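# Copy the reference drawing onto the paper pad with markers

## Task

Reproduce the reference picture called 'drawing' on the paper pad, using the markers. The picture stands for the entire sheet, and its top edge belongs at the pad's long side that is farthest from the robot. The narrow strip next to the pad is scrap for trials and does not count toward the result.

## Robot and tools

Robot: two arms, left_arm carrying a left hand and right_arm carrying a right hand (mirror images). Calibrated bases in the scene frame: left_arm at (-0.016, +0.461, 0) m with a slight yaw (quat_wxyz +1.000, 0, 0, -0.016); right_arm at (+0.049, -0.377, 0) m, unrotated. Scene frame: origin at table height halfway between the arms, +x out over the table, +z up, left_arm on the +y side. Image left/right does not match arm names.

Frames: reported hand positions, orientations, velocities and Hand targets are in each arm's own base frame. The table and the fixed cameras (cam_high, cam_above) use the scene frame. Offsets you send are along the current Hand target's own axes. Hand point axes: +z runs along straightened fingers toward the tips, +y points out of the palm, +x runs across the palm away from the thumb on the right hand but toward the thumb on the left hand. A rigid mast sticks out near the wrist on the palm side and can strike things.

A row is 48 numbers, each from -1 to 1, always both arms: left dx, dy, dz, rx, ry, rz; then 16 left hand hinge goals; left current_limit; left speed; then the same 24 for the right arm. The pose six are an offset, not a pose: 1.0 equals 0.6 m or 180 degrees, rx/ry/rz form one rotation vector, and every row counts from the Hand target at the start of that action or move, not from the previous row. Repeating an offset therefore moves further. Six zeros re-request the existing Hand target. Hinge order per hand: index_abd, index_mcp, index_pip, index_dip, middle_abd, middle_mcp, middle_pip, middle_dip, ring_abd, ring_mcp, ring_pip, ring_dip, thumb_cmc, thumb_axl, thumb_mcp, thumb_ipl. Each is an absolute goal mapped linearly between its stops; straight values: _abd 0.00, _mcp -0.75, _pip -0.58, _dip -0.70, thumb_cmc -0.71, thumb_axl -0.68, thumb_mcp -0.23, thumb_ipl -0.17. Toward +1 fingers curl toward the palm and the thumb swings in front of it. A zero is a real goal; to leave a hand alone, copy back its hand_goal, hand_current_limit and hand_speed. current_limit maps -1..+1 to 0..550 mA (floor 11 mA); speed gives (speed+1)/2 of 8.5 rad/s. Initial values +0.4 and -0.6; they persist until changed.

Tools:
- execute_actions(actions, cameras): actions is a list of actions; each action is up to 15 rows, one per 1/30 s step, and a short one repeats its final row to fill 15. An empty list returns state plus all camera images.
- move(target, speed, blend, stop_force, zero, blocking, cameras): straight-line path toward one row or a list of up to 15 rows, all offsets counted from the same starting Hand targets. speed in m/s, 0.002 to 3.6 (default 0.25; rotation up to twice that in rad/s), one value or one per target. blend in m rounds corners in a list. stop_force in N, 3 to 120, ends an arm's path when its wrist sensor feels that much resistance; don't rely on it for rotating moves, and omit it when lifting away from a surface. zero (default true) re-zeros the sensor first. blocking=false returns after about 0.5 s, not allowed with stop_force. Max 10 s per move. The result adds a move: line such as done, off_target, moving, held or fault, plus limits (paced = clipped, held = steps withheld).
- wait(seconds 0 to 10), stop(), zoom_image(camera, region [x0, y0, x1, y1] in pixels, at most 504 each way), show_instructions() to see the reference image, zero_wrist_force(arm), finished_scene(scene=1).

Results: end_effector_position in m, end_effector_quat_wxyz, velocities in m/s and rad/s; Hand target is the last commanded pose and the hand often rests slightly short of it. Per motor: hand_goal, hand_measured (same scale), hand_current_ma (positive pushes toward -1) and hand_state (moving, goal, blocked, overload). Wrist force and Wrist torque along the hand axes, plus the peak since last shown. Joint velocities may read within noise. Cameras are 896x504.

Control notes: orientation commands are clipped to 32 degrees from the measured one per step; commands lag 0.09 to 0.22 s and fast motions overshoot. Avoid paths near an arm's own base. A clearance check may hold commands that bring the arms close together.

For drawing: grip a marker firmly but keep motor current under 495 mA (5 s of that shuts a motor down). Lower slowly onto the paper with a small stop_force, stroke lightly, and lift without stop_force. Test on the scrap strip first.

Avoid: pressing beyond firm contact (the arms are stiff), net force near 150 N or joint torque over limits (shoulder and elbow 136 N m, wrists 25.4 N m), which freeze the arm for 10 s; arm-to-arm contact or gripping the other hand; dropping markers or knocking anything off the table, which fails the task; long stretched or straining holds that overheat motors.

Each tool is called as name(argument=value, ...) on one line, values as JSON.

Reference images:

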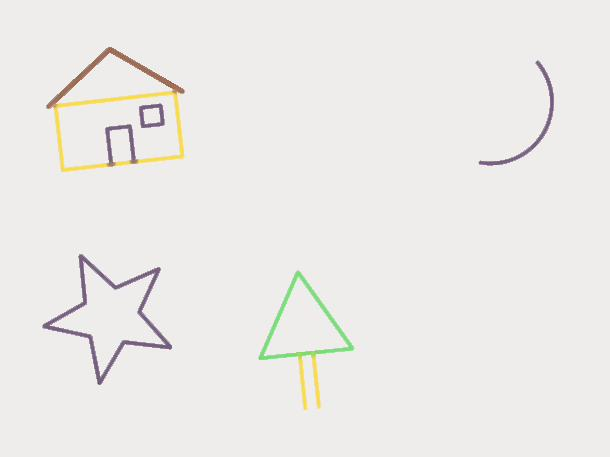

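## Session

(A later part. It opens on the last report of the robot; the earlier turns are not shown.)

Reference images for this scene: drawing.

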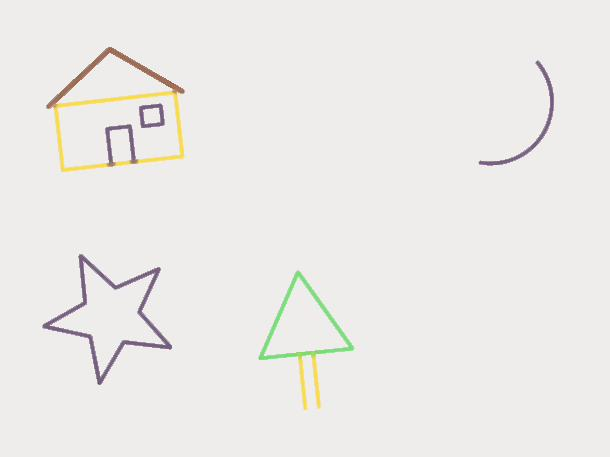

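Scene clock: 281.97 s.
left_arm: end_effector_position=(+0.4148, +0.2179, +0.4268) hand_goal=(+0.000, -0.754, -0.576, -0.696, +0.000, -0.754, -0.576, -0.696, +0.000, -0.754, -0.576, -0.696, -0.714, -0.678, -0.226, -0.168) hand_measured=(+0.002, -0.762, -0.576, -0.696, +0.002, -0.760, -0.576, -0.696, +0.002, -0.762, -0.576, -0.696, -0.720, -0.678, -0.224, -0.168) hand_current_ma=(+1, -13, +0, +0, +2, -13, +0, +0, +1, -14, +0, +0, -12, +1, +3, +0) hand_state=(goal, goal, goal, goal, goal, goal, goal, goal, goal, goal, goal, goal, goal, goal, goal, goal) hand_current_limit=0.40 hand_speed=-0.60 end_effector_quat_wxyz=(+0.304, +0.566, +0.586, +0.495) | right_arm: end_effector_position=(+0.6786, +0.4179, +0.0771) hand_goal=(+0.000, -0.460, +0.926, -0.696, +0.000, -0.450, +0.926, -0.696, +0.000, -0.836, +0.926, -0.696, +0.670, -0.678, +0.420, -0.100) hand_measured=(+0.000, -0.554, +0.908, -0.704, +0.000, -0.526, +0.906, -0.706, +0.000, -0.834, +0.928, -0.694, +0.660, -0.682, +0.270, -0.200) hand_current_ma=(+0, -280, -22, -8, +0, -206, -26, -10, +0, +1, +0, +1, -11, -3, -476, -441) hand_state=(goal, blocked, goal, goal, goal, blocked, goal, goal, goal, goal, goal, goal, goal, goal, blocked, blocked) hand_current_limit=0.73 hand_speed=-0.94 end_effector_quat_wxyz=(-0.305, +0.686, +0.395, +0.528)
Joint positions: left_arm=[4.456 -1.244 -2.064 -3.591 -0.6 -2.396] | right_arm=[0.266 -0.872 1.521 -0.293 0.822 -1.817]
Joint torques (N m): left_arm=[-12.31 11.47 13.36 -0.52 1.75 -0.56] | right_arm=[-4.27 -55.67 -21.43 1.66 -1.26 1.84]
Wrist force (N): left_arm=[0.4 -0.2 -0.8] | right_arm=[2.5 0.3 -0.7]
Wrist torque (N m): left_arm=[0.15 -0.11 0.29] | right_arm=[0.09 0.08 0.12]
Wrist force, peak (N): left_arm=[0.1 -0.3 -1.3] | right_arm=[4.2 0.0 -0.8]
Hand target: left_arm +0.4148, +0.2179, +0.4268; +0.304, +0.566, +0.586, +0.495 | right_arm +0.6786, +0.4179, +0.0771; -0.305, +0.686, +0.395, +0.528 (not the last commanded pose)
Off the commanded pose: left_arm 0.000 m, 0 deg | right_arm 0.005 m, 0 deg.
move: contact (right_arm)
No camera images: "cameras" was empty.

move(target=[[0,0,0,0,0,0, 0,-0.754,-0.576,-0.696,0,-0.754,-0.576,-0.696,0,-0.754,-0.576,-0.696,-0.714,-0.678,-0.226,-0.168,0.4,-0.6, 0.0008,0,-0.00022,0,0,0, 0,-0.46,0.927,-0.696,0,-0.45,0.927,-0.696,0,-0.8356,0.927,-0.696,0.671,-0.677,0.42,-0.1,0.73,-0.94],[0,0,0,0,0,0, 0,-0.754,-0.576,-0.696,0,-0.754,-0.576,-0.696,0,-0.754,-0.576,-0.696,-0.714,-0.678,-0.226,-0.168,0.4,-0.6, -0.00233,-0.00431,-0.01191,0,0,0, 0,-0.46,0.927,-0.696,0,-0.45,0.927,-0.696,0,-0.8356,0.927,-0.696,0.671,-0.677,0.42,-0.1,0.73,-0.94],[0,0,0,0,0,0, 0,-0.754,-0.576,-0.696,0,-0.754,-0.576,-0.696,0,-0.754,-0.576,-0.696,-0.714,-0.678,-0.226,-0.168,0.4,-0.6, -0.0052,-0.01115,-0.02196,0,0,0, 0,-0.46,0.927,-0.696,0,-0.45,0.927,-0.696,0,-0.8356,0.927,-0.696,0.671,-0.677,0.42,-0.1,0.73,-0.94],[0,0,0,0,0,0, 0,-0.754,-0.576,-0.696,0,-0.754,-0.576,-0.696,0,-0.754,-0.576,-0.696,-0.714,-0.678,-0.226,-0.168,0.4,-0.6, -0.00739,-0.02028,-0.03015,0,0,0, 0,-0.46,0.927,-0.696,0,-0.45,0.927,-0.696,0,-0.8356,0.927,-0.696,0.671,-0.677,0.42,-0.1,0.73,-0.94],[0,0,0,0,0,0, 0,-0.754,-0.576,-0.696,0,-0.754,-0.576,-0.696,0,-0.754,-0.576,-0.696,-0.714,-0.678,-0.226,-0.168,0.4,-0.6, -0.0091,-0.03127,-0.03588,0,0,0, 0,-0.46,0.927,-0.696,0,-0.45,0.927,-0.696,0,-0.8356,0.927,-0.696,0.671,-0.677,0.42,-0.1,0.73,-0.94],[0,0,0,0,0,0, 0,-0.754,-0.576,-0.696,0,-0.754,-0.576,-0.696,0,-0.754,-0.576,-0.696,-0.714,-0.678,-0.226,-0.168,0.4,-0.6, -0.00993,-0.04337,-0.039,0,0,0, 0,-0.46,0.927,-0.696,0,-0.45,0.927,-0.696,0,-0.8356,0.927,-0.696,0.671,-0.677,0.42,-0.1,0.73,-0.94]], speed=0.03, blend=[0,0.002,0.002,0.002,0.002,0], cameras=[])

Scene clock: 285.67 s.
left_arm: end_effector_position=(+0.4148, +0.2179, +0.4268) hand_goal=(+0.000, -0.754, -0.576, -0.696, +0.000, -0.754, -0.576, -0.696, +0.000, -0.754, -0.576, -0.696, -0.714, -0.678, -0.226, -0.168) hand_measured=(+0.002, -0.762, -0.576, -0.696, +0.002, -0.760, -0.576, -0.696, +0.002, -0.762, -0.576, -0.696, -0.720, -0.678, -0.224, -0.168) hand_current_ma=(+1, -13, +0, +0, +2, -13, +0, +0, +1, -14, +0, +0, -12, +1, +3, +0) hand_state=(goal, goal, goal, goal, goal, goal, goal, goal, goal, goal, goal, goal, goal, goal, goal, goal) hand_current_limit=0.40 hand_speed=-0.60 end_effector_quat_wxyz=(+0.304, +0.566, +0.586, +0.495) | right_arm: end_effector_position=(+0.6441, +0.4100, +0.0773) hand_goal=(+0.000, -0.460, +0.926, -0.696, +0.000, -0.450, +0.926, -0.696, +0.000, -0.836, +0.926, -0.696, +0.670, -0.678, +0.420, -0.100) hand_measured=(+0.000, -0.554, +0.908, -0.706, +0.000, -0.526, +0.906, -0.706, +0.000, -0.834, +0.928, -0.694, +0.660, -0.682, +0.270, -0.200) hand_current_ma=(+0, -280, -25, -10, +0, -206, -26, -10, +0, +1, +0, +1, -11, -4, -476, -441) hand_state=(goal, blocked, goal, goal, goal, blocked, goal, goal, goal, goal, goal, goal, goal, goal, blocked, blocked) hand_current_limit=0.73 hand_speed=-0.94 end_effector_quat_wxyz=(-0.305, +0.687, +0.395, +0.528)
Joint positions: left_arm=[4.456 -1.244 -2.064 -3.591 -0.6 -2.396] | right_arm=[0.268 -0.937 1.64 -0.348 0.825 -1.815]
Joint torques (N m): left_arm=[-11.15 11.48 13.9 -0.52 1.6 -0.41] | right_arm=[8.8 -53.38 -8.37 -2.71 1.39 2.39]
Wrist force (N): left_arm=[0.7 -0.4 -0.9] | right_arm=[0.4 1.3 -0.2]
Wrist torque (N m): left_arm=[0.15 -0.14 0.32] | right_arm=[0.13 0.09 -0.04]
Wrist force, peak (N): left_arm=[0.4 -0.4 -1.3] | right_arm=[2.8 0.4 -0.6]
Hand target: left_arm +0.4148, +0.2179, +0.4268; +0.304, +0.566, +0.586, +0.495 | right_arm +0.6440, +0.4101, +0.0773; -0.305, +0.686, +0.395, +0.528
Off the commanded pose: left_arm 0.000 m, 0 deg | right_arm 0.000 m, 0 deg.
move: done
No camera images: "cameras" was empty.

move(target=[[0,0,0,0,0,0, 0,-0.754,-0.576,-0.696,0,-0.754,-0.576,-0.696,0,-0.754,-0.576,-0.696,-0.714,-0.678,-0.226,-0.168,0.4,-0.6, -0.00011,-0.01246,-0.00042,0,0,0, 0,-0.46,0.927,-0.696,0,-0.45,0.927,-0.696,0,-0.8356,0.927,-0.696,0.671,-0.677,0.42,-0.1,0.73,-0.94],[0,0,0,0,0,0, 0,-0.754,-0.576,-0.696,0,-0.754,-0.576,-0.696,0,-0.754,-0.576,-0.696,-0.714,-0.678,-0.226,-0.168,0.4,-0.6, 0.00062,-0.02464,0.00233,0,0,0, 0,-0.46,0.927,-0.696,0,-0.45,0.927,-0.696,0,-0.8356,0.927,-0.696,0.671,-0.677,0.42,-0.1,0.73,-0.94],[0,0,0,0,0,0, 0,-0.754,-0.576,-0.696,0,-0.754,-0.576,-0.696,0,-0.754,-0.576,-0.696,-0.714,-0.678,-0.226,-0.168,0.4,-0.6, 0.00204,-0.03577,0.00764,0,0,0, 0,-0.46,0.927,-0.696,0,-0.45,0.927,-0.696,0,-0.8356,0.927,-0.696,0.671,-0.677,0.42,-0.1,0.73,-0.94],[0,0,0,0,0,0, 0,-0.754,-0.576,-0.696,0,-0.754,-0.576,-0.696,0,-0.754,-0.576,-0.696,-0.714,-0.678,-0.226,-0.168,0.4,-0.6, 0.00416,-0.04526,0.01552,0,0,0, 0,-0.46,0.927,-0.696,0,-0.45,0.927,-0.696,0,-0.8356,0.927,-0.696,0.671,-0.677,0.42,-0.1,0.73,-0.94],[0,0,0,0,0,0, 0,-0.754,-0.576,-0.696,0,-0.754,-0.576,-0.696,0,-0.754,-0.576,-0.696,-0.714,-0.678,-0.226,-0.168,0.4,-0.6, 0.00672,-0.05255,0.02539,0,0,0, 0,-0.46,0.927,-0.696,0,-0.45,0.927,-0.696,0,-0.8356,0.927,-0.696,0.671,-0.677,0.42,-0.1,0.73,-0.94]], speed=0.03, blend=[0.002,0.002,0.002,0.002,0], cameras=[])

Scene clock: 288.30 s.
left_arm: end_effector_position=(+0.4148, +0.2179, +0.4268) hand_goal=(+0.000, -0.754, -0.576, -0.696, +0.000, -0.754, -0.576, -0.696, +0.000, -0.754, -0.576, -0.696, -0.714, -0.678, -0.226, -0.168) hand_measured=(+0.002, -0.762, -0.576, -0.696, +0.002, -0.760, -0.576, -0.696, +0.002, -0.762, -0.576, -0.696, -0.720, -0.678, -0.224, -0.168) hand_current_ma=(+1, -13, +0, +0, +2, -13, +0, +0, +1, -14, +0, +0, -12, +1, +3, +0) hand_state=(goal, goal, goal, goal, goal, goal, goal, goal, goal, goal, goal, goal, goal, goal, goal, goal) hand_current_limit=0.40 hand_speed=-0.60 end_effector_quat_wxyz=(+0.304, +0.566, +0.586, +0.495) | right_arm: end_effector_position=(+0.6246, +0.4393, +0.0774) hand_goal=(+0.000, -0.460, +0.926, -0.696, +0.000, -0.450, +0.926, -0.696, +0.000, -0.836, +0.926, -0.696, +0.670, -0.678, +0.420, -0.100) hand_measured=(+0.000, -0.554, +0.908, -0.706, +0.000, -0.526, +0.906, -0.706, +0.000, -0.834, +0.928, -0.694, +0.660, -0.682, +0.270, -0.200) hand_current_ma=(+0, -279, -25, -10, +0, -206, -26, -11, +0, +1, +0, +1, -11, -4, -476, -441) hand_state=(goal, blocked, goal, goal, goal, blocked, goal, goal, goal, goal, goal, goal, goal, goal, blocked, blocked) hand_current_limit=0.73 hand_speed=-0.94 end_effector_quat_wxyz=(-0.305, +0.686, +0.395, +0.528)
Joint positions: left_arm=[4.456 -1.244 -2.064 -3.591 -0.6 -2.396] | right_arm=[0.334 -0.944 1.65 -0.371 0.886 -1.786]
Joint torques (N m): left_arm=[-12.02 11.99 12.66 -0.59 1.7 -0.55] | right_arm=[8.46 -33.05 -21.84 1.18 1.68 2.06]
Wrist force (N): left_arm=[0.5 -0.6 -0.8] | right_arm=[-0.1 1.1 -0.6]
Wrist torque (N m): left_arm=[0.11 -0.13 0.31] | right_arm=[0.14 0.11 -0.01]
Wrist force, peak (N): left_arm=[0.6 -0.5 -1.2] | right_arm=[0.7 1.4 -0.3]
Hand target: left_arm +0.4148, +0.2179, +0.4268; +0.304, +0.566, +0.586, +0.495 | right_arm +0.6246, +0.4395, +0.0774; -0.305, +0.686, +0.395, +0.528
Off the commanded pose: left_arm 0.000 m, 0 deg | right_arm 0.000 m, 0 deg.
move: done
No camera images: "cameras" was empty.

move(target=[[0,0,0,0,0,0, 0,-0.754,-0.576,-0.696,0,-0.754,-0.576,-0.696,0,-0.754,-0.576,-0.696,-0.714,-0.678,-0.226,-0.168,0.4,-0.6, 0.02028,0,-0.00543,0,0,0, 0,-0.46,0.927,-0.696,0,-0.45,0.927,-0.696,0,-0.8356,0.927,-0.696,0.671,-0.677,0.42,-0.1,0.73,-0.94],[0,0,0,0,0,0, 0,-0.754,-0.576,-0.696,0,-0.754,-0.576,-0.696,0,-0.754,-0.576,-0.696,-0.714,-0.678,-0.226,-0.168,0.4,-0.6, 0.08538,-0.13922,0.23757,0,0,0, 0,-0.46,0.927,-0.696,0,-0.45,0.927,-0.696,0,-0.8356,0.927,-0.696,0.671,-0.677,0.42,-0.1,0.73,-0.94],[0,0,0,0,0,0, 0,-0.754,-0.576,-0.696,0,-0.754,-0.576,-0.696,0,-0.754,-0.576,-0.696,-0.714,-0.678,-0.226,-0.168,0.4,-0.6, 0.06623,-0.13922,0.2427,0,0,0, 0,-0.46,0.927,-0.696,0,-0.45,0.927,-0.696,0,-0.8356,0.927,-0.696,0.671,-0.677,0.42,-0.1,0.73,-0.94]], speed=[0.1,0.25,0.02], blend=[0.004,0,0], cameras=["cam_above"])

zoom_image(camera="cam_above", region=[480, 120, 600, 230])

Scene clock: 292.03 s.
left_arm: end_effector_position=(+0.4148, +0.2179, +0.4268) hand_goal=(+0.000, -0.754, -0.576, -0.696, +0.000, -0.754, -0.576, -0.696, +0.000, -0.754, -0.576, -0.696, -0.714, -0.678, -0.226, -0.168) hand_measured=(+0.002, -0.762, -0.576, -0.696, +0.002, -0.760, -0.576, -0.696, +0.002, -0.762, -0.576, -0.696, -0.720, -0.678, -0.224, -0.168) hand_current_ma=(+1, -13, +0, +0, +2, -13, +0, +0, +1, -14, +0, +0, -12, +1, +3, +0) hand_state=(goal, goal, goal, goal, goal, goal, goal, goal, goal, goal, goal, goal, goal, goal, goal, goal) hand_current_limit=0.40 hand_speed=-0.60 end_effector_quat_wxyz=(+0.304, +0.566, +0.586, +0.495) | right_arm: end_effector_position=(+0.6279, +0.6120, +0.0790) hand_goal=(+0.000, -0.460, +0.926, -0.696, +0.000, -0.450, +0.926, -0.696, +0.000, -0.836, +0.926, -0.696, +0.670, -0.678, +0.420, -0.100) hand_measured=(+0.000, -0.554, +0.908, -0.706, +0.000, -0.526, +0.906, -0.706, +0.000, -0.834, +0.928, -0.694, +0.660, -0.682, +0.270, -0.200) hand_current_ma=(+0, -279, -25, -10, +0, -206, -26, -11, +0, +1, +0, +1, -12, -4, -476, -441) hand_state=(goal, blocked, goal, goal, goal, blocked, goal, goal, goal, goal, goal, goal, goal, goal, blocked, blocked) hand_current_limit=0.73 hand_speed=-0.94 end_effector_quat_wxyz=(-0.305, +0.687, +0.395, +0.528)
Joint positions: left_arm=[4.456 -1.244 -2.064 -3.591 -0.6 -2.396] | right_arm=[0.601 -0.728 1.234 -0.221 1.141 -1.69]
Joint torques (N m): left_arm=[-12.84 11.99 13.34 -0.33 1.63 -0.37] | right_arm=[8.31 -43.7 -10.66 -3.35 1.51 1.78]
Wrist force (N): left_arm=[0.4 -0.3 -1.1] | right_arm=[-0.5 0.6 -0.1]
Wrist torque (N m): left_arm=[0.17 -0.11 0.29] | right_arm=[0.09 0.09 0.03]
Wrist force, peak (N): left_arm=[0.8 -0.6 -1.0] | right_arm=[-0.9 1.6 -1.6]
Hand target: left_arm +0.4148, +0.2179, +0.4268; +0.304, +0.566, +0.586, +0.495 | right_arm +0.6279, +0.6120, +0.0788; -0.305, +0.686, +0.395, +0.528
Off the commanded pose: left_arm 0.000 m, 0 deg | right_arm 0.000 m, 0 deg.
move: done
Images, in order (width x height): cam_above 896x504.

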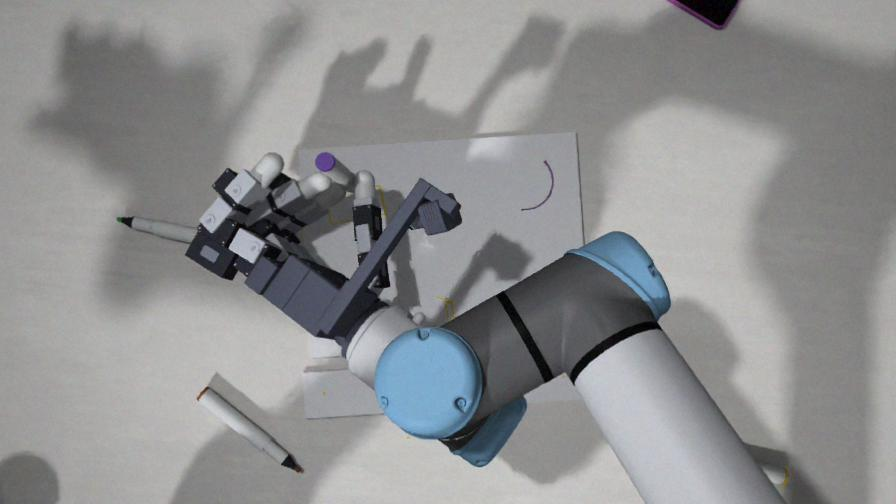

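Scaled by 4.200 from the camera's 896x504 image, which has a finer 1280x720 frame.

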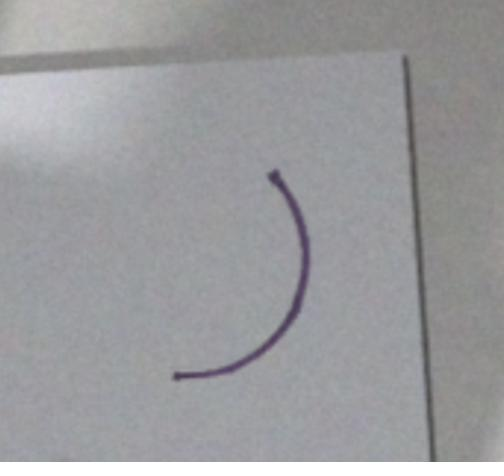

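move(target=[0,0,0,0,0,0, 0,-0.754,-0.576,-0.696,0,-0.754,-0.576,-0.696,0,-0.754,-0.576,-0.696,-0.714,-0.678,-0.226,-0.168,0.4,-0.6, -0.00129,0,0.00035,0,0,0, 0,-0.46,0.927,-0.696,0,-0.45,0.927,-0.696,0,-0.8356,0.927,-0.696,0.671,-0.677,0.42,-0.1,0.73,-0.94], speed=0.02, cameras=[])

Scene clock: 293.40 s.
left_arm: end_effector_position=(+0.4148, +0.2179, +0.4268) hand_goal=(+0.000, -0.754, -0.576, -0.696, +0.000, -0.754, -0.576, -0.696, +0.000, -0.754, -0.576, -0.696, -0.714, -0.678, -0.226, -0.168) hand_measured=(+0.002, -0.762, -0.576, -0.696, +0.002, -0.760, -0.576, -0.696, +0.002, -0.762, -0.576, -0.696, -0.720, -0.678, -0.224, -0.168) hand_current_ma=(+1, -13, +0, +0, +2, -13, +0, +0, +1, -14, +0, +0, -12, +1, +3, +0) hand_state=(goal, goal, goal, goal, goal, goal, goal, goal, goal, goal, goal, goal, goal, goal, goal, goal) hand_current_limit=0.40 hand_speed=-0.60 end_effector_quat_wxyz=(+0.304, +0.566, +0.586, +0.495) | right_arm: end_effector_position=(+0.6279, +0.6120, +0.0780) hand_goal=(+0.000, -0.460, +0.926, -0.696, +0.000, -0.450, +0.926, -0.696, +0.000, -0.836, +0.926, -0.696, +0.670, -0.678, +0.420, -0.100) hand_measured=(+0.000, -0.554, +0.908, -0.706, +0.000, -0.526, +0.906, -0.706, +0.000, -0.834, +0.928, -0.694, +0.660, -0.682, +0.270, -0.200) hand_current_ma=(+0, -279, -25, -10, +0, -206, -26, -11, +0, +1, +0, +1, -12, -4, -476, -441) hand_state=(goal, blocked, goal, goal, goal, blocked, goal, goal, goal, goal, goal, goal, goal, goal, blocked, blocked) hand_current_limit=0.73 hand_speed=-0.94 end_effector_quat_wxyz=(-0.305, +0.686, +0.395, +0.528)
Joint positions: left_arm=[4.456 -1.244 -2.064 -3.591 -0.6 -2.396] | right_arm=[0.601 -0.727 1.235 -0.223 1.141 -1.69]
Joint torques (N m): left_arm=[-11.6 12.37 12.9 -0.43 1.83 -0.45] | right_arm=[7.41 -43.13 -11.56 -3.22 1.7 2.01]
Wrist force (N): left_arm=[0.4 -0.4 -0.8] | right_arm=[0.5 0.5 -0.3]
Wrist torque (N m): left_arm=[0.14 -0.11 0.30] | right_arm=[0.07 0.09 0.00]
Wrist force, peak (N): left_arm=[0.4 -0.7 -1.1] | right_arm=[-0.9 0.8 -0.2]
Hand target: left_arm +0.4148, +0.2179, +0.4268; +0.304, +0.566, +0.586, +0.495 | right_arm +0.6279, +0.6120, +0.0780; -0.305, +0.686, +0.395, +0.528
Off the commanded pose: left_arm 0.000 m, 0 deg | right_arm 0.000 m, 0 deg.
move: done
No camera images: "cameras" was empty.

move(target=[[0,0,0,0,0,0, 0,-0.754,-0.576,-0.696,0,-0.754,-0.576,-0.696,0,-0.754,-0.576,-0.696,-0.714,-0.678,-0.226,-0.168,0.4,-0.6, -0.003,0.01229,-0.0112,0,0,0, 0,-0.46,0.927,-0.696,0,-0.45,0.927,-0.696,0,-0.8356,0.927,-0.696,0.671,-0.677,0.42,-0.1,0.73,-0.94],[0,0,0,0,0,0, 0,-0.754,-0.576,-0.696,0,-0.754,-0.576,-0.696,0,-0.754,-0.576,-0.696,-0.714,-0.678,-0.226,-0.168,0.4,-0.6, -0.00587,0.00088,-0.02192,0,0,0, 0,-0.46,0.927,-0.696,0,-0.45,0.927,-0.696,0,-0.8356,0.927,-0.696,0.671,-0.677,0.42,-0.1,0.73,-0.94],[0,0,0,0,0,0, 0,-0.754,-0.576,-0.696,0,-0.754,-0.576,-0.696,0,-0.754,-0.576,-0.696,-0.714,-0.678,-0.226,-0.168,0.4,-0.6, -0.00274,-0.01077,-0.01022,0,0,0, 0,-0.46,0.927,-0.696,0,-0.45,0.927,-0.696,0,-0.8356,0.927,-0.696,0.671,-0.677,0.42,-0.1,0.73,-0.94],[0,0,0,0,0,0, 0,-0.754,-0.576,-0.696,0,-0.754,-0.576,-0.696,0,-0.754,-0.576,-0.696,-0.714,-0.678,-0.226,-0.168,0.4,-0.6, 0,0,0,0,0,0, 0,-0.46,0.927,-0.696,0,-0.45,0.927,-0.696,0,-0.8356,0.927,-0.696,0.671,-0.677,0.42,-0.1,0.73,-0.94],[0,0,0,0,0,0, 0,-0.754,-0.576,-0.696,0,-0.754,-0.576,-0.696,0,-0.754,-0.576,-0.696,-0.714,-0.678,-0.226,-0.168,0.4,-0.6, 0.01288,0,-0.00345,0,0,0, 0,-0.46,0.927,-0.696,0,-0.45,0.927,-0.696,0,-0.8356,0.927,-0.696,0.671,-0.677,0.42,-0.1,0.73,-0.94]], speed=0.03, cameras=["cam_above"])

Scene clock: 297.77 s.
left_arm: end_effector_position=(+0.4148, +0.2179, +0.4268) hand_goal=(+0.000, -0.754, -0.576, -0.696, +0.000, -0.754, -0.576, -0.696, +0.000, -0.754, -0.576, -0.696, -0.714, -0.678, -0.226, -0.168) hand_measured=(+0.002, -0.762, -0.576, -0.696, +0.002, -0.760, -0.576, -0.696, +0.002, -0.762, -0.576, -0.696, -0.720, -0.678, -0.224, -0.168) hand_current_ma=(+1, -13, +0, +0, +2, -13, +0, +0, +1, -14, +0, +0, -12, +1, +3, +0) hand_state=(goal, goal, goal, goal, goal, goal, goal, goal, goal, goal, goal, goal, goal, goal, goal, goal) hand_current_limit=0.40 hand_speed=-0.60 end_effector_quat_wxyz=(+0.304, +0.566, +0.586, +0.495) | right_arm: end_effector_position=(+0.6279, +0.6120, +0.0857) hand_goal=(+0.000, -0.460, +0.926, -0.696, +0.000, -0.450, +0.926, -0.696, +0.000, -0.836, +0.926, -0.696, +0.670, -0.678, +0.420, -0.100) hand_measured=(+0.000, -0.552, +0.906, -0.706, +0.000, -0.526, +0.904, -0.708, +0.000, -0.834, +0.928, -0.694, +0.660, -0.682, +0.270, -0.200) hand_current_ma=(+0, -277, -26, -11, +0, -205, -31, -14, +0, +1, +0, +1, -12, -4, -476, -441) hand_state=(goal, blocked, goal, goal, goal, blocked, blocked, goal, goal, goal, goal, goal, goal, goal, blocked, blocked) hand_current_limit=0.73 hand_speed=-0.94 end_effector_quat_wxyz=(-0.305, +0.686, +0.395, +0.528)
Joint positions: left_arm=[4.456 -1.244 -2.064 -3.591 -0.6 -2.396] | right_arm=[0.601 -0.737 1.23 -0.209 1.141 -1.69]
Joint torques (N m): left_arm=[-11.54 11.56 13.56 -0.6 1.63 -0.42] | right_arm=[-7.38 -64.24 -26.59 0.85 -2.05 -2.75]
Wrist force (N): left_arm=[0.5 -0.4 -0.8] | right_arm=[-0.8 0.5 0.0]
Wrist torque (N m): left_arm=[0.13 -0.12 0.31] | right_arm=[0.06 0.13 0.16]
Wrist force, peak (N): left_arm=[0.7 -0.6 -1.0] | right_arm=[2.5 0.0 -0.3]
Hand target: left_arm +0.4148, +0.2179, +0.4268; +0.304, +0.566, +0.586, +0.495 | right_arm +0.6279, +0.6120, +0.0860; -0.305, +0.686, +0.395, +0.528
Off the commanded pose: left_arm 0.000 m, 0 deg | right_arm 0.000 m, 0 deg.
move: done
Images, in order (width x height): cam_above 896x504.

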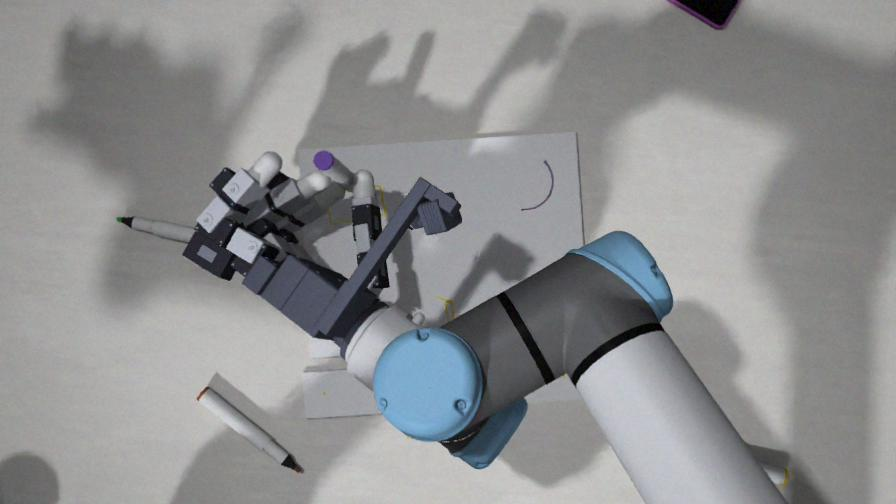

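move(target=[[0,0,0,0,0,0, 0,-0.754,-0.576,-0.696,0,-0.754,-0.576,-0.696,0,-0.754,-0.576,-0.696,-0.714,-0.678,-0.226,-0.168,0.4,-0.6, -0.00237,-0.0522,-0.00884,0,0,0, 0,-0.46,0.927,-0.696,0,-0.45,0.927,-0.696,0,-0.8356,0.927,-0.696,0.671,-0.677,0.42,-0.1,0.73,-0.94],[0,0,0,0,0,0, 0,-0.754,-0.576,-0.696,0,-0.754,-0.576,-0.696,0,-0.754,-0.576,-0.696,-0.714,-0.678,-0.226,-0.168,0.4,-0.6, -0.01509,-0.0522,-0.00543,0,0,0, 0,-0.46,0.927,-0.696,0,-0.45,0.927,-0.696,0,-0.8356,0.927,-0.696,0.671,-0.677,0.42,-0.1,0.73,-0.94],[0,0,0,0,0,0, 0,-0.754,-0.576,-0.696,0,-0.754,-0.576,-0.696,0,-0.754,-0.576,-0.696,-0.714,-0.678,-0.226,-0.168,0.4,-0.6, -0.00974,-0.03132,0.01453,0,0,0, 0,-0.46,0.927,-0.696,0,-0.45,0.927,-0.696,0,-0.8356,0.927,-0.696,0.671,-0.677,0.42,-0.1,0.73,-0.94],[0,0,0,0,0,0, 0,-0.754,-0.576,-0.696,0,-0.754,-0.576,-0.696,0,-0.754,-0.576,-0.696,-0.714,-0.678,-0.226,-0.168,0.4,-0.6, -0.01325,-0.01747,0.00144,0,0,0, 0,-0.46,0.927,-0.696,0,-0.45,0.927,-0.696,0,-0.8356,0.927,-0.696,0.671,-0.677,0.42,-0.1,0.73,-0.94],[0,0,0,0,0,0, 0,-0.754,-0.576,-0.696,0,-0.754,-0.576,-0.696,0,-0.754,-0.576,-0.696,-0.714,-0.678,-0.226,-0.168,0.4,-0.6, -0.0186,-0.03834,-0.01854,0,0,0, 0,-0.46,0.927,-0.696,0,-0.45,0.927,-0.696,0,-0.8356,0.927,-0.696,0.671,-0.677,0.42,-0.1,0.73,-0.94]], speed=[0.1,0.02,0.03,0.03,0.03], cameras=[])

Scene clock: 302.73 s.
left_arm: end_effector_position=(+0.4148, +0.2179, +0.4268) hand_goal=(+0.000, -0.754, -0.576, -0.696, +0.000, -0.754, -0.576, -0.696, +0.000, -0.754, -0.576, -0.696, -0.714, -0.678, -0.226, -0.168) hand_measured=(+0.002, -0.762, -0.576, -0.696, +0.002, -0.760, -0.576, -0.696, +0.002, -0.762, -0.576, -0.696, -0.720, -0.678, -0.224, -0.168) hand_current_ma=(+1, -13, +0, +0, +2, -13, +0, +0, +1, -14, +0, +0, -12, +1, +3, +0) hand_state=(goal, goal, goal, goal, goal, goal, goal, goal, goal, goal, goal, goal, goal, goal, goal, goal) hand_current_limit=0.40 hand_speed=-0.60 end_effector_quat_wxyz=(+0.304, +0.566, +0.586, +0.495) | right_arm: end_effector_position=(+0.6013, +0.6117, +0.0781) hand_goal=(+0.000, -0.460, +0.926, -0.696, +0.000, -0.450, +0.926, -0.696, +0.000, -0.836, +0.926, -0.696, +0.670, -0.678, +0.420, -0.100) hand_measured=(+0.000, -0.552, +0.906, -0.706, +0.000, -0.526, +0.904, -0.708, +0.000, -0.834, +0.928, -0.694, +0.660, -0.682, +0.270, -0.200) hand_current_ma=(+0, -277, -26, -11, +0, -205, -31, -14, +0, +1, +0, +1, -12, -4, -476, -441) hand_state=(goal, blocked, goal, goal, goal, blocked, blocked, goal, goal, goal, goal, goal, goal, goal, blocked, blocked) hand_current_limit=0.73 hand_speed=-0.94 end_effector_quat_wxyz=(-0.305, +0.687, +0.395, +0.528)
Joint positions: left_arm=[4.456 -1.244 -2.064 -3.591 -0.6 -2.396] | right_arm=[0.625 -0.768 1.312 -0.263 1.164 -1.683]
Joint torques (N m): left_arm=[-12.76 11.63 14.01 -0.65 1.89 -0.13] | right_arm=[8.09 -62.9 -9.96 -3.24 1.71 2.02]
Wrist force (N): left_arm=[0.3 -0.4 -1.0] | right_arm=[0.0 0.8 -0.4]
Wrist torque (N m): left_arm=[0.15 -0.10 0.29] | right_arm=[0.13 0.11 -0.01]
Wrist force, peak (N): left_arm=[0.7 -0.6 -1.2] | right_arm=[-0.9 0.7 -0.3]
Hand target: left_arm +0.4148, +0.2179, +0.4268; +0.304, +0.566, +0.586, +0.495 | right_arm +0.6012, +0.6117, +0.0781; -0.305, +0.686, +0.395, +0.528
Off the commanded pose: left_arm 0.000 m, 0 deg | right_arm 0.000 m, 0 deg.
move: done
No camera images: "cameras" was empty.

move(target=[[0,0,0,0,0,0, 0,-0.754,-0.576,-0.696,0,-0.754,-0.576,-0.696,0,-0.754,-0.576,-0.696,-0.714,-0.678,-0.226,-0.168,0.4,-0.6, 0.0161,0,-0.00431,0,0,0, 0,-0.46,0.927,-0.696,0,-0.45,0.927,-0.696,0,-0.8356,0.927,-0.696,0.671,-0.677,0.42,-0.1,0.73,-0.94],[0,0,0,0,0,0, 0,-0.754,-0.576,-0.696,0,-0.754,-0.576,-0.696,0,-0.754,-0.576,-0.696,-0.714,-0.678,-0.226,-0.168,0.4,-0.6, 0.00893,-0.09044,-0.01822,0,0,0, 0,-0.46,0.927,-0.696,0,-0.45,0.927,-0.696,0,-0.8356,0.927,-0.696,0.671,-0.677,0.42,-0.1,0.73,-0.94],[0,0,0,0,0,0, 0,-0.754,-0.576,-0.696,0,-0.754,-0.576,-0.696,0,-0.754,-0.576,-0.696,-0.714,-0.678,-0.226,-0.168,0.4,-0.6, -0.00427,-0.09044,-0.01468,0,0,0, 0,-0.46,0.927,-0.696,0,-0.45,0.927,-0.696,0,-0.8356,0.927,-0.696,0.671,-0.677,0.42,-0.1,0.73,-0.94]], speed=[0.1,0.15,0.02], blend=[0.003,0,0], cameras=["cam_above"])

zoom_image(camera="cam_above", region=[300, 140, 420, 240])

Scene clock: 305.83 s.
left_arm: end_effector_position=(+0.4148, +0.2179, +0.4268) hand_goal=(+0.000, -0.754, -0.576, -0.696, +0.000, -0.754, -0.576, -0.696, +0.000, -0.754, -0.576, -0.696, -0.714, -0.678, -0.226, -0.168) hand_measured=(+0.002, -0.762, -0.576, -0.696, +0.002, -0.760, -0.576, -0.696, +0.002, -0.762, -0.576, -0.696, -0.720, -0.678, -0.224, -0.168) hand_current_ma=(+1, -13, +0, +0, +2, -13, +0, +0, +1, -14, +0, +0, -12, +1, +3, +0) hand_state=(goal, goal, goal, goal, goal, goal, goal, goal, goal, goal, goal, goal, goal, goal, goal, goal) hand_current_limit=0.40 hand_speed=-0.60 end_effector_quat_wxyz=(+0.304, +0.566, +0.586, +0.495) | right_arm: end_effector_position=(+0.5496, +0.6310, +0.0782) hand_goal=(+0.000, -0.460, +0.926, -0.696, +0.000, -0.450, +0.926, -0.696, +0.000, -0.836, +0.926, -0.696, +0.670, -0.678, +0.420, -0.100) hand_measured=(+0.000, -0.552, +0.906, -0.706, +0.000, -0.526, +0.904, -0.708, +0.000, -0.834, +0.928, -0.694, +0.660, -0.682, +0.270, -0.200) hand_current_ma=(+0, -277, -26, -11, +0, -205, -31, -14, +0, +1, +0, +1, -12, -4, -476, -441) hand_state=(goal, blocked, goal, goal, goal, blocked, blocked, goal, goal, goal, goal, goal, goal, goal, blocked, blocked) hand_current_limit=0.73 hand_speed=-0.94 end_effector_quat_wxyz=(-0.305, +0.687, +0.395, +0.528) end_effector_velocity=(+0.000, +0.000, -0.003) end_effector_angular_velocity=(+0.000, +0.000, +0.000)
Joint positions: left_arm=[4.456 -1.244 -2.064 -3.591 -0.6 -2.396] | right_arm=[0.703 -0.808 1.387 -0.306 1.239 -1.66]
Joint velocities: left_arm=[within noise] | right_arm=[0 0.003 0.003 -0.005 0 0]
Joint torques (N m): left_arm=[-12.07 10.98 14.18 -0.77 1.7 -0.43] | right_arm=[7.18 -38.22 -10.25 -3.8 1.59 1.97]
Wrist force (N): left_arm=[0.5 -0.3 -0.9] | right_arm=[-0.8 0.5 0.1]
Wrist torque (N m): left_arm=[0.15 -0.13 0.31] | right_arm=[0.05 0.12 0.00]
Wrist force, peak (N): left_arm=[0.5 -0.5 -1.1] | right_arm=[-1.4 0.6 -0.2]
Hand target: left_arm +0.4148, +0.2179, +0.4268; +0.304, +0.566, +0.586, +0.495 | right_arm +0.5496, +0.6310, +0.0779; -0.305, +0.686, +0.395, +0.528
Off the commanded pose: left_arm 0.000 m, 0 deg | right_arm 0.000 m, 0 deg.
move: done
Images, in order (width x height): cam_above 896x504.

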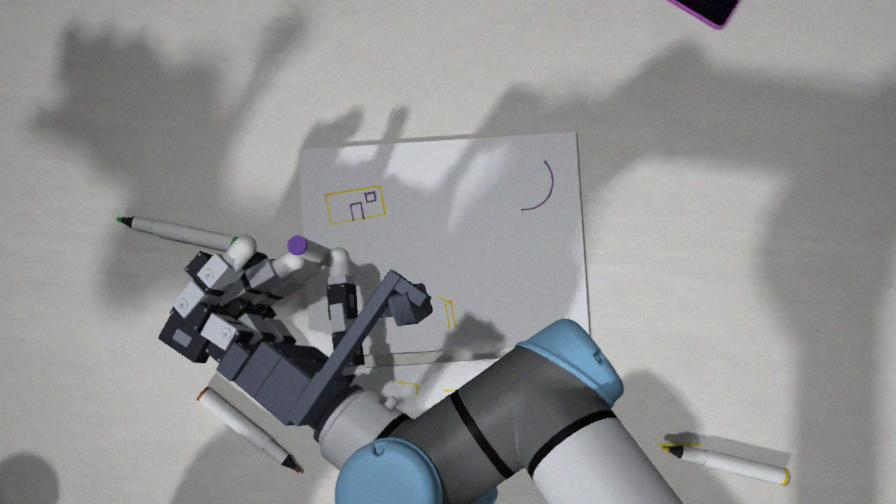

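Scaled by 4.200 from the camera's 896x504 image, which has a finer 1280x720 frame.

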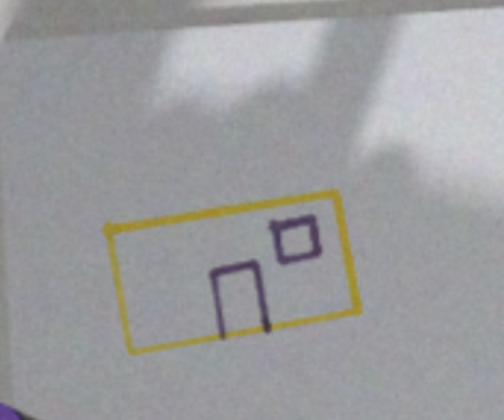

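move(target=[0,0,0,0,0,0, 0,-0.754,-0.576,-0.696,0,-0.754,-0.576,-0.696,0,-0.754,-0.576,-0.696,-0.714,-0.678,-0.226,-0.168,0.4,-0.6, -0.00032,0,0.00009,0,0,0, 0,-0.46,0.927,-0.696,0,-0.45,0.927,-0.696,0,-0.8356,0.927,-0.696,0.671,-0.677,0.42,-0.1,0.73,-0.94], speed=0.02, cameras=[])

Scene clock: 307.17 s.
left_arm: end_effector_position=(+0.4148, +0.2179, +0.4268) hand_goal=(+0.000, -0.754, -0.576, -0.696, +0.000, -0.754, -0.576, -0.696, +0.000, -0.754, -0.576, -0.696, -0.714, -0.678, -0.226, -0.168) hand_measured=(+0.002, -0.762, -0.576, -0.696, +0.002, -0.760, -0.576, -0.696, +0.002, -0.762, -0.576, -0.696, -0.720, -0.678, -0.224, -0.168) hand_current_ma=(+1, -13, +0, +0, +2, -13, +0, +0, +1, -14, +0, +0, -12, +1, +3, +0) hand_state=(goal, goal, goal, goal, goal, goal, goal, goal, goal, goal, goal, goal, goal, goal, goal, goal) hand_current_limit=0.40 hand_speed=-0.60 end_effector_quat_wxyz=(+0.304, +0.566, +0.586, +0.495) | right_arm: end_effector_position=(+0.5496, +0.6310, +0.0777) hand_goal=(+0.000, -0.460, +0.926, -0.696, +0.000, -0.450, +0.926, -0.696, +0.000, -0.836, +0.926, -0.696, +0.670, -0.678, +0.420, -0.100) hand_measured=(+0.000, -0.552, +0.906, -0.706, +0.000, -0.526, +0.904, -0.708, +0.000, -0.834, +0.928, -0.694, +0.660, -0.682, +0.270, -0.200) hand_current_ma=(+0, -277, -26, -11, +0, -205, -31, -14, +0, +1, +0, +1, -12, -4, -476, -441) hand_state=(goal, blocked, goal, goal, goal, blocked, blocked, goal, goal, goal, goal, goal, goal, goal, blocked, blocked) hand_current_limit=0.73 hand_speed=-0.94 end_effector_quat_wxyz=(-0.305, +0.686, +0.395, +0.528)
Joint positions: left_arm=[4.456 -1.244 -2.064 -3.591 -0.6 -2.396] | right_arm=[0.703 -0.807 1.387 -0.307 1.239 -1.66]
Joint torques (N m): left_arm=[-12.03 11.59 13.9 -0.73 1.69 -0.42] | right_arm=[7.64 -40.07 -10.72 -3.06 1.56 1.9]
Wrist force (N): left_arm=[0.4 -0.5 -0.7] | right_arm=[0.5 0.6 -0.5]
Wrist torque (N m): left_arm=[0.11 -0.12 0.30] | right_arm=[0.10 0.12 -0.03]
Wrist force, peak (N): left_arm=[0.4 -0.8 -1.0] | right_arm=[0.0 0.8 -0.8]
Hand target: left_arm +0.4148, +0.2179, +0.4268; +0.304, +0.566, +0.586, +0.495 | right_arm +0.5496, +0.6310, +0.0777; -0.305, +0.686, +0.395, +0.528
Off the commanded pose: left_arm 0.000 m, 0 deg | right_arm 0.000 m, 0 deg.
move: done
No camera images: "cameras" was empty.

move(target=[[0,0,0,0,0,0, 0,-0.754,-0.576,-0.696,0,-0.754,-0.576,-0.696,0,-0.754,-0.576,-0.696,-0.714,-0.678,-0.226,-0.168,0.4,-0.6, -0.01043,-0.00288,-0.03806,0,0,0, 0,-0.46,0.927,-0.696,0,-0.45,0.927,-0.696,0,-0.8356,0.927,-0.696,0.671,-0.677,0.42,-0.1,0.73,-0.94],[0,0,0,0,0,0, 0,-0.754,-0.576,-0.696,0,-0.754,-0.576,-0.696,0,-0.754,-0.576,-0.696,-0.714,-0.678,-0.226,-0.168,0.4,-0.6, -0.01526,0.03178,-0.05587,0,0,0, 0,-0.46,0.927,-0.696,0,-0.45,0.927,-0.696,0,-0.8356,0.927,-0.696,0.671,-0.677,0.42,-0.1,0.73,-0.94],[0,0,0,0,0,0, 0,-0.754,-0.576,-0.696,0,-0.754,-0.576,-0.696,0,-0.754,-0.576,-0.696,-0.714,-0.678,-0.226,-0.168,0.4,-0.6, -0.01768,-0.00672,-0.06458,0,0,0, 0,-0.46,0.927,-0.696,0,-0.45,0.927,-0.696,0,-0.8356,0.927,-0.696,0.671,-0.677,0.42,-0.1,0.73,-0.94],[0,0,0,0,0,0, 0,-0.754,-0.576,-0.696,0,-0.754,-0.576,-0.696,0,-0.754,-0.576,-0.696,-0.714,-0.678,-0.226,-0.168,0.4,-0.6, -0.02801,-0.01314,-0.10224,0,0,0, 0,-0.46,0.927,-0.696,0,-0.45,0.927,-0.696,0,-0.8356,0.927,-0.696,0.671,-0.677,0.42,-0.1,0.73,-0.94]], speed=0.035, cameras=[])

Scene clock: 312.43 s.
left_arm: end_effector_position=(+0.4148, +0.2179, +0.4268) hand_goal=(+0.000, -0.754, -0.576, -0.696, +0.000, -0.754, -0.576, -0.696, +0.000, -0.754, -0.576, -0.696, -0.714, -0.678, -0.226, -0.168) hand_measured=(+0.002, -0.762, -0.576, -0.696, +0.002, -0.760, -0.576, -0.696, +0.002, -0.762, -0.576, -0.696, -0.720, -0.678, -0.224, -0.168) hand_current_ma=(+1, -13, +0, +0, +2, -13, +0, +0, +1, -14, +0, +0, -12, +1, +3, +0) hand_state=(goal, goal, goal, goal, goal, goal, goal, goal, goal, goal, goal, goal, goal, goal, goal, goal) hand_current_limit=0.40 hand_speed=-0.60 end_effector_quat_wxyz=(+0.304, +0.566, +0.586, +0.495) | right_arm: end_effector_position=(+0.5110, +0.5800, +0.0771) hand_goal=(+0.000, -0.460, +0.926, -0.696, +0.000, -0.450, +0.926, -0.696, +0.000, -0.836, +0.926, -0.696, +0.670, -0.678, +0.420, -0.100) hand_measured=(+0.000, -0.484, +0.918, -0.702, +0.000, -0.478, +0.922, -0.700, +0.000, -0.834, +0.928, -0.694, +0.632, -0.704, +0.330, -0.136) hand_current_ma=(+0, -40, -6, -4, +0, -47, -3, -2, +0, +1, +0, +1, -69, -52, -354, -102) hand_state=(goal, blocked, goal, goal, goal, blocked, goal, goal, goal, goal, goal, goal, blocked, blocked, blocked, blocked) hand_current_limit=0.73 hand_speed=-0.94 end_effector_quat_wxyz=(-0.305, +0.687, +0.395, +0.528)
Joint positions: left_arm=[4.456 -1.244 -2.064 -3.591 -0.6 -2.396] | right_arm=[0.677 -0.93 1.62 -0.414 1.214 -1.668]
Joint torques (N m): left_arm=[-11.26 12.12 13.9 -0.61 1.72 -0.28] | right_arm=[-7.62 -56.59 -10.27 -3.65 -1.82 -2.31]
Wrist force (N): left_arm=[0.5 -0.6 -0.9] | right_arm=[-0.5 0.6 0.2]
Wrist torque (N m): left_arm=[0.12 -0.12 0.31] | right_arm=[0.06 0.08 0.21]
Wrist force, peak (N): left_arm=[0.9 -0.5 -1.0] | right_arm=[3.6 0.2 -0.3]
Hand target: left_arm +0.4148, +0.2179, +0.4268; +0.304, +0.566, +0.586, +0.495 | right_arm +0.5109, +0.5799, +0.0771; -0.305, +0.686, +0.395, +0.528
Off the commanded pose: left_arm 0.000 m, 0 deg | right_arm 0.000 m, 0 deg.
move: done
No camera images: "cameras" was empty.

execute_actions(actions=[], cameras=["cam_above","cam_high","cam_right_wrist"])

zoom_image(camera="cam_high", region=[340, 200, 600, 380])

Scene clock: 312.77 s.
left_arm: end_effector_position=(+0.4148, +0.2179, +0.4268) hand_goal=(+0.000, -0.754, -0.576, -0.696, +0.000, -0.754, -0.576, -0.696, +0.000, -0.754, -0.576, -0.696, -0.714, -0.678, -0.226, -0.168) hand_measured=(+0.002, -0.762, -0.576, -0.696, +0.002, -0.760, -0.576, -0.696, +0.002, -0.762, -0.576, -0.696, -0.720, -0.678, -0.224, -0.168) hand_current_ma=(+1, -13, +0, +0, +2, -13, +0, +0, +1, -14, +0, +0, -12, +1, +3, +0) hand_state=(goal, goal, goal, goal, goal, goal, goal, goal, goal, goal, goal, goal, goal, goal, goal, goal) hand_current_limit=0.40 hand_speed=-0.60 end_effector_quat_wxyz=(+0.304, +0.566, +0.586, +0.495) | right_arm: end_effector_position=(+0.5109, +0.5799, +0.0771) hand_goal=(+0.000, -0.460, +0.926, -0.696, +0.000, -0.450, +0.926, -0.696, +0.000, -0.836, +0.926, -0.696, +0.670, -0.678, +0.420, -0.100) hand_measured=(+0.000, -0.484, +0.918, -0.702, +0.000, -0.478, +0.922, -0.700, +0.000, -0.834, +0.928, -0.694, +0.632, -0.704, +0.330, -0.136) hand_current_ma=(+0, -40, -6, -4, +0, -47, -3, -2, +0, +1, +0, +1, -69, -52, -354, -102) hand_state=(goal, blocked, goal, goal, goal, blocked, goal, goal, goal, goal, goal, goal, blocked, blocked, blocked, blocked) hand_current_limit=0.73 hand_speed=-0.94 end_effector_quat_wxyz=(-0.305, +0.687, +0.395, +0.528)
Joint positions: left_arm=[4.456 -1.244 -2.064 -3.591 -0.6 -2.396] | right_arm=[0.677 -0.931 1.621 -0.414 1.214 -1.668]
Joint velocities: within noise
Joint torques (N m): left_arm=[-11.96 12.06 13.93 -0.7 1.66 -0.5] | right_arm=[-6.88 -55.65 -8.62 -3.55 -2.05 -2.59]
Wrist force (N): left_arm=[0.3 -0.6 -1.1] | right_arm=[-0.8 0.8 -0.1]
Wrist torque (N m): left_arm=[0.14 -0.10 0.29] | right_arm=[0.10 0.12 0.20]
Wrist force, peak (N): left_arm=[0.3 -0.6 -1.1] | right_arm=[-0.9 0.7 -0.5]
Hand target: left_arm +0.4148, +0.2179, +0.4268; +0.304, +0.566, +0.586, +0.495 | right_arm +0.5109, +0.5799, +0.0771; -0.305, +0.686, +0.395, +0.528
Off the commanded pose: left_arm 0.000 m, 0 deg | right_arm 0.000 m, 0 deg.
camera_calibration:
cam_right_wrist: T_world_to_cam=[[0.383017, -0.465783, -0.797712, 0.173471], [-0.900445, -0.380978, -0.209891, 0.654223], [-0.206147, 0.798688, -0.565333, -0.189867], [0, 0, 0, 1]] pos_world=[0.483509, 0.481689, 0.168358]
Images, in order (width x height): cam_high 896x504, cam_above 896x504, cam_right_wrist 896x504.

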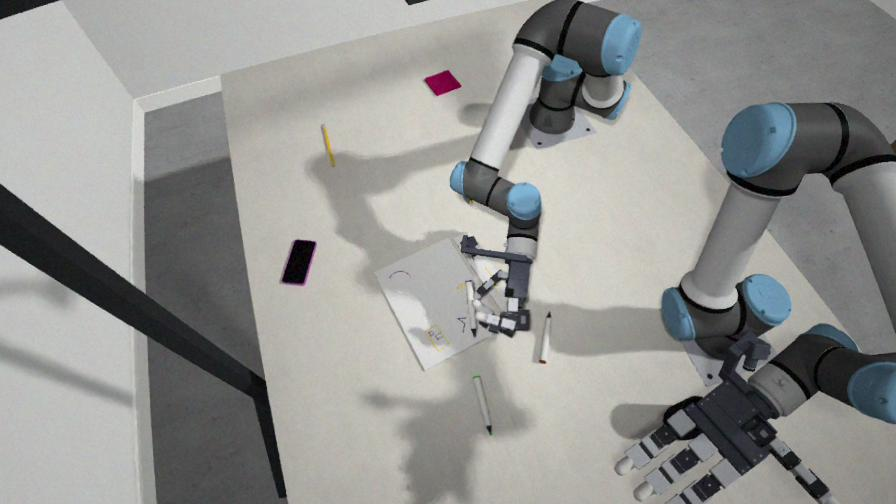

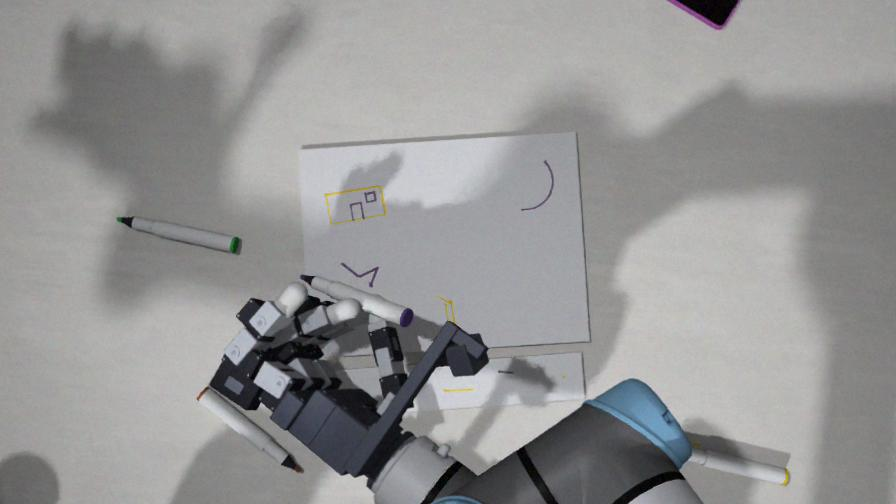

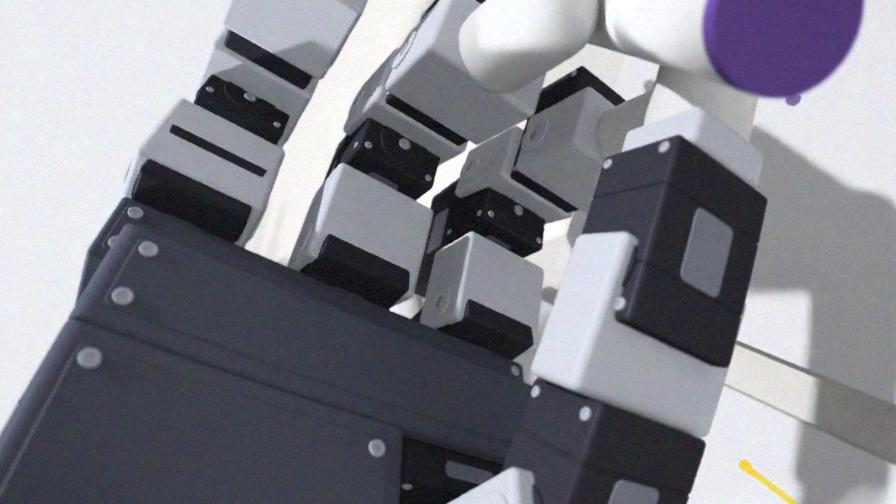

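Scaled by 1.938 from the camera's 896x504 image, which has a finer 1280x720 frame.

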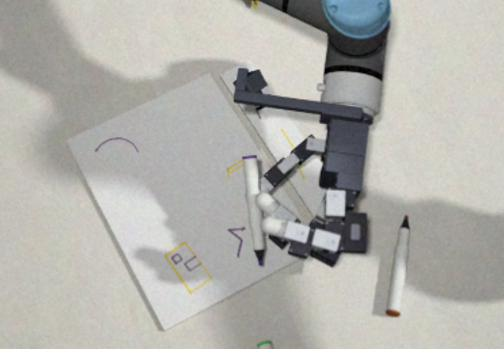

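zoom_image(camera="cam_above", region=[280, 240, 450, 360])

zoom_image(camera="cam_high", region=[430, 250, 560, 350])

Scaled by 2.965 from the camera's 896x504 image, which has a finer 1280x720 frame.

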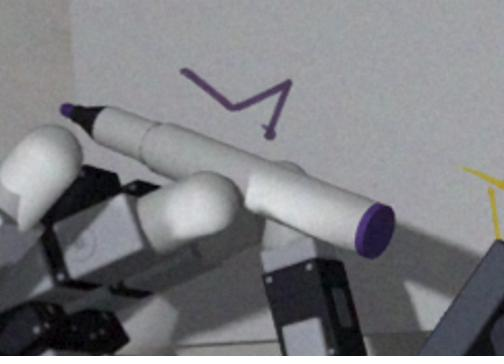

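Scaled by 3.877 from the camera's 896x504 image, which has a finer 1280x720 frame.

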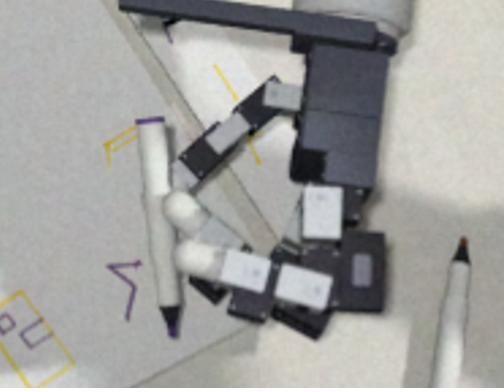

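move(target=[0,0,0,0,0,0, 0,-0.754,-0.576,-0.696,0,-0.754,-0.576,-0.696,0,-0.754,-0.576,-0.696,-0.714,-0.678,-0.226,-0.168,0.4,-0.6, -0.0322,0,0.00863,0,0,0, 0,-0.46,0.927,-0.696,0,-0.45,0.927,-0.696,0,-0.8356,0.927,-0.696,0.671,-0.677,0.42,-0.1,0.73,-0.94], speed=0.02, stop_force=4, cameras=["cam_above","cam_high"])

zoom_image(camera="cam_above", region=[280, 240, 450, 360])

zoom_image(camera="cam_high", region=[430, 250, 560, 350])

Scene clock: 316.97 s.
left_arm: end_effector_position=(+0.4148, +0.2179, +0.4268) hand_goal=(+0.000, -0.754, -0.576, -0.696, +0.000, -0.754, -0.576, -0.696, +0.000, -0.754, -0.576, -0.696, -0.714, -0.678, -0.226, -0.168) hand_measured=(+0.002, -0.762, -0.576, -0.696, +0.002, -0.760, -0.576, -0.696, +0.002, -0.762, -0.576, -0.696, -0.720, -0.678, -0.224, -0.168) hand_current_ma=(+1, -13, +0, +0, +2, -13, +0, +0, +1, -14, +0, +0, -12, +1, +3, +0) hand_state=(goal, goal, goal, goal, goal, goal, goal, goal, goal, goal, goal, goal, goal, goal, goal, goal) hand_current_limit=0.40 hand_speed=-0.60 end_effector_quat_wxyz=(+0.304, +0.566, +0.586, +0.495) | right_arm: end_effector_position=(+0.5109, +0.5799, +0.0571) hand_goal=(+0.000, -0.460, +0.926, -0.696, +0.000, -0.450, +0.926, -0.696, +0.000, -0.836, +0.926, -0.696, +0.670, -0.678, +0.420, -0.100) hand_measured=(+0.000, -0.484, +0.918, -0.702, +0.000, -0.478, +0.922, -0.700, +0.000, -0.834, +0.928, -0.694, +0.632, -0.704, +0.330, -0.136) hand_current_ma=(+0, -40, -6, -4, +0, -47, -3, -2, +0, +1, +0, +1, -69, -52, -354, -102) hand_state=(goal, blocked, goal, goal, goal, blocked, goal, goal, goal, goal, goal, goal, blocked, blocked, blocked, blocked) hand_current_limit=0.73 hand_speed=-0.94 end_effector_quat_wxyz=(-0.305, +0.686, +0.395, +0.528)
Joint positions: left_arm=[4.456 -1.244 -2.064 -3.591 -0.6 -2.396] | right_arm=[0.677 -0.9 1.63 -0.455 1.214 -1.668]
Joint torques (N m): left_arm=[-11.59 11.46 13.33 -0.71 1.84 -0.38] | right_arm=[7.85 -35.16 -9.76 -3.59 1.82 0.45]
Wrist force (N): left_arm=[0.5 -0.3 -0.8] | right_arm=[-0.7 0.5 -0.3]
Wrist torque (N m): left_arm=[0.15 -0.11 0.29] | right_arm=[0.08 0.11 0.19]
Wrist force, peak (N): left_arm=[0.4 -0.8 -1.1] | right_arm=[-1.1 0.7 0.0]
Hand target: left_arm +0.4148, +0.2179, +0.4268; +0.304, +0.566, +0.586, +0.495 | right_arm +0.5109, +0.5799, +0.0571; -0.305, +0.686, +0.395, +0.528
Off the commanded pose: left_arm 0.000 m, 0 deg | right_arm 0.000 m, 0 deg.
move: done
Images, in order (width x height): cam_high 896x504, cam_above 896x504.

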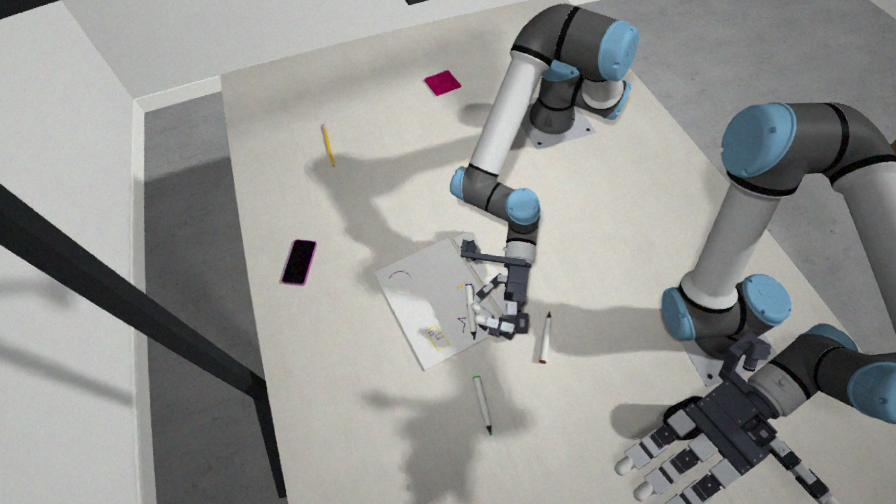

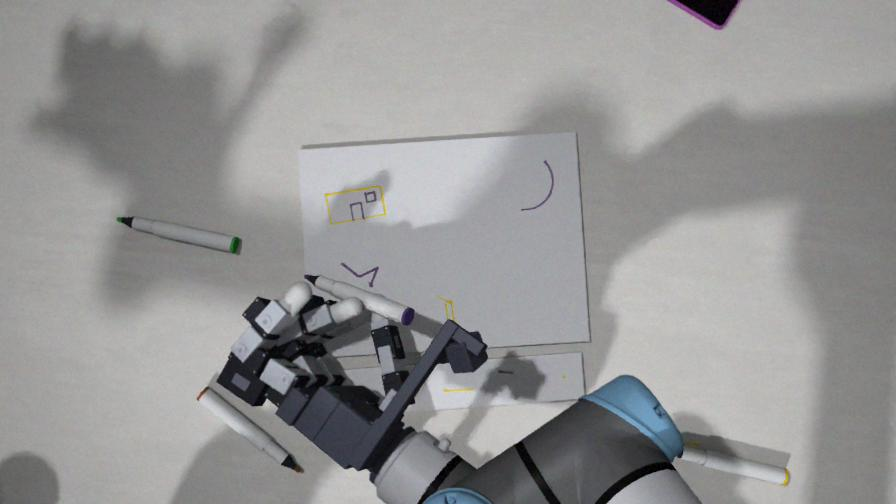

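Scaled by 2.965 from the camera's 896x504 image, which has a finer 1280x720 frame.

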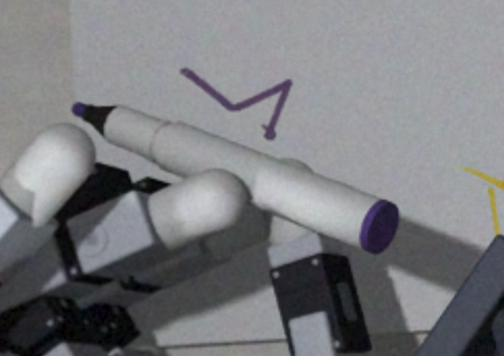

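Scaled by 3.877 from the camera's 896x504 image, which has a finer 1280x720 frame.

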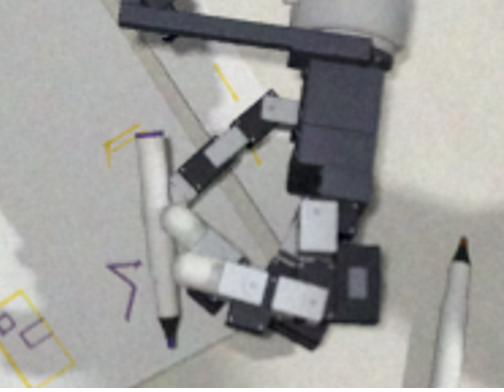

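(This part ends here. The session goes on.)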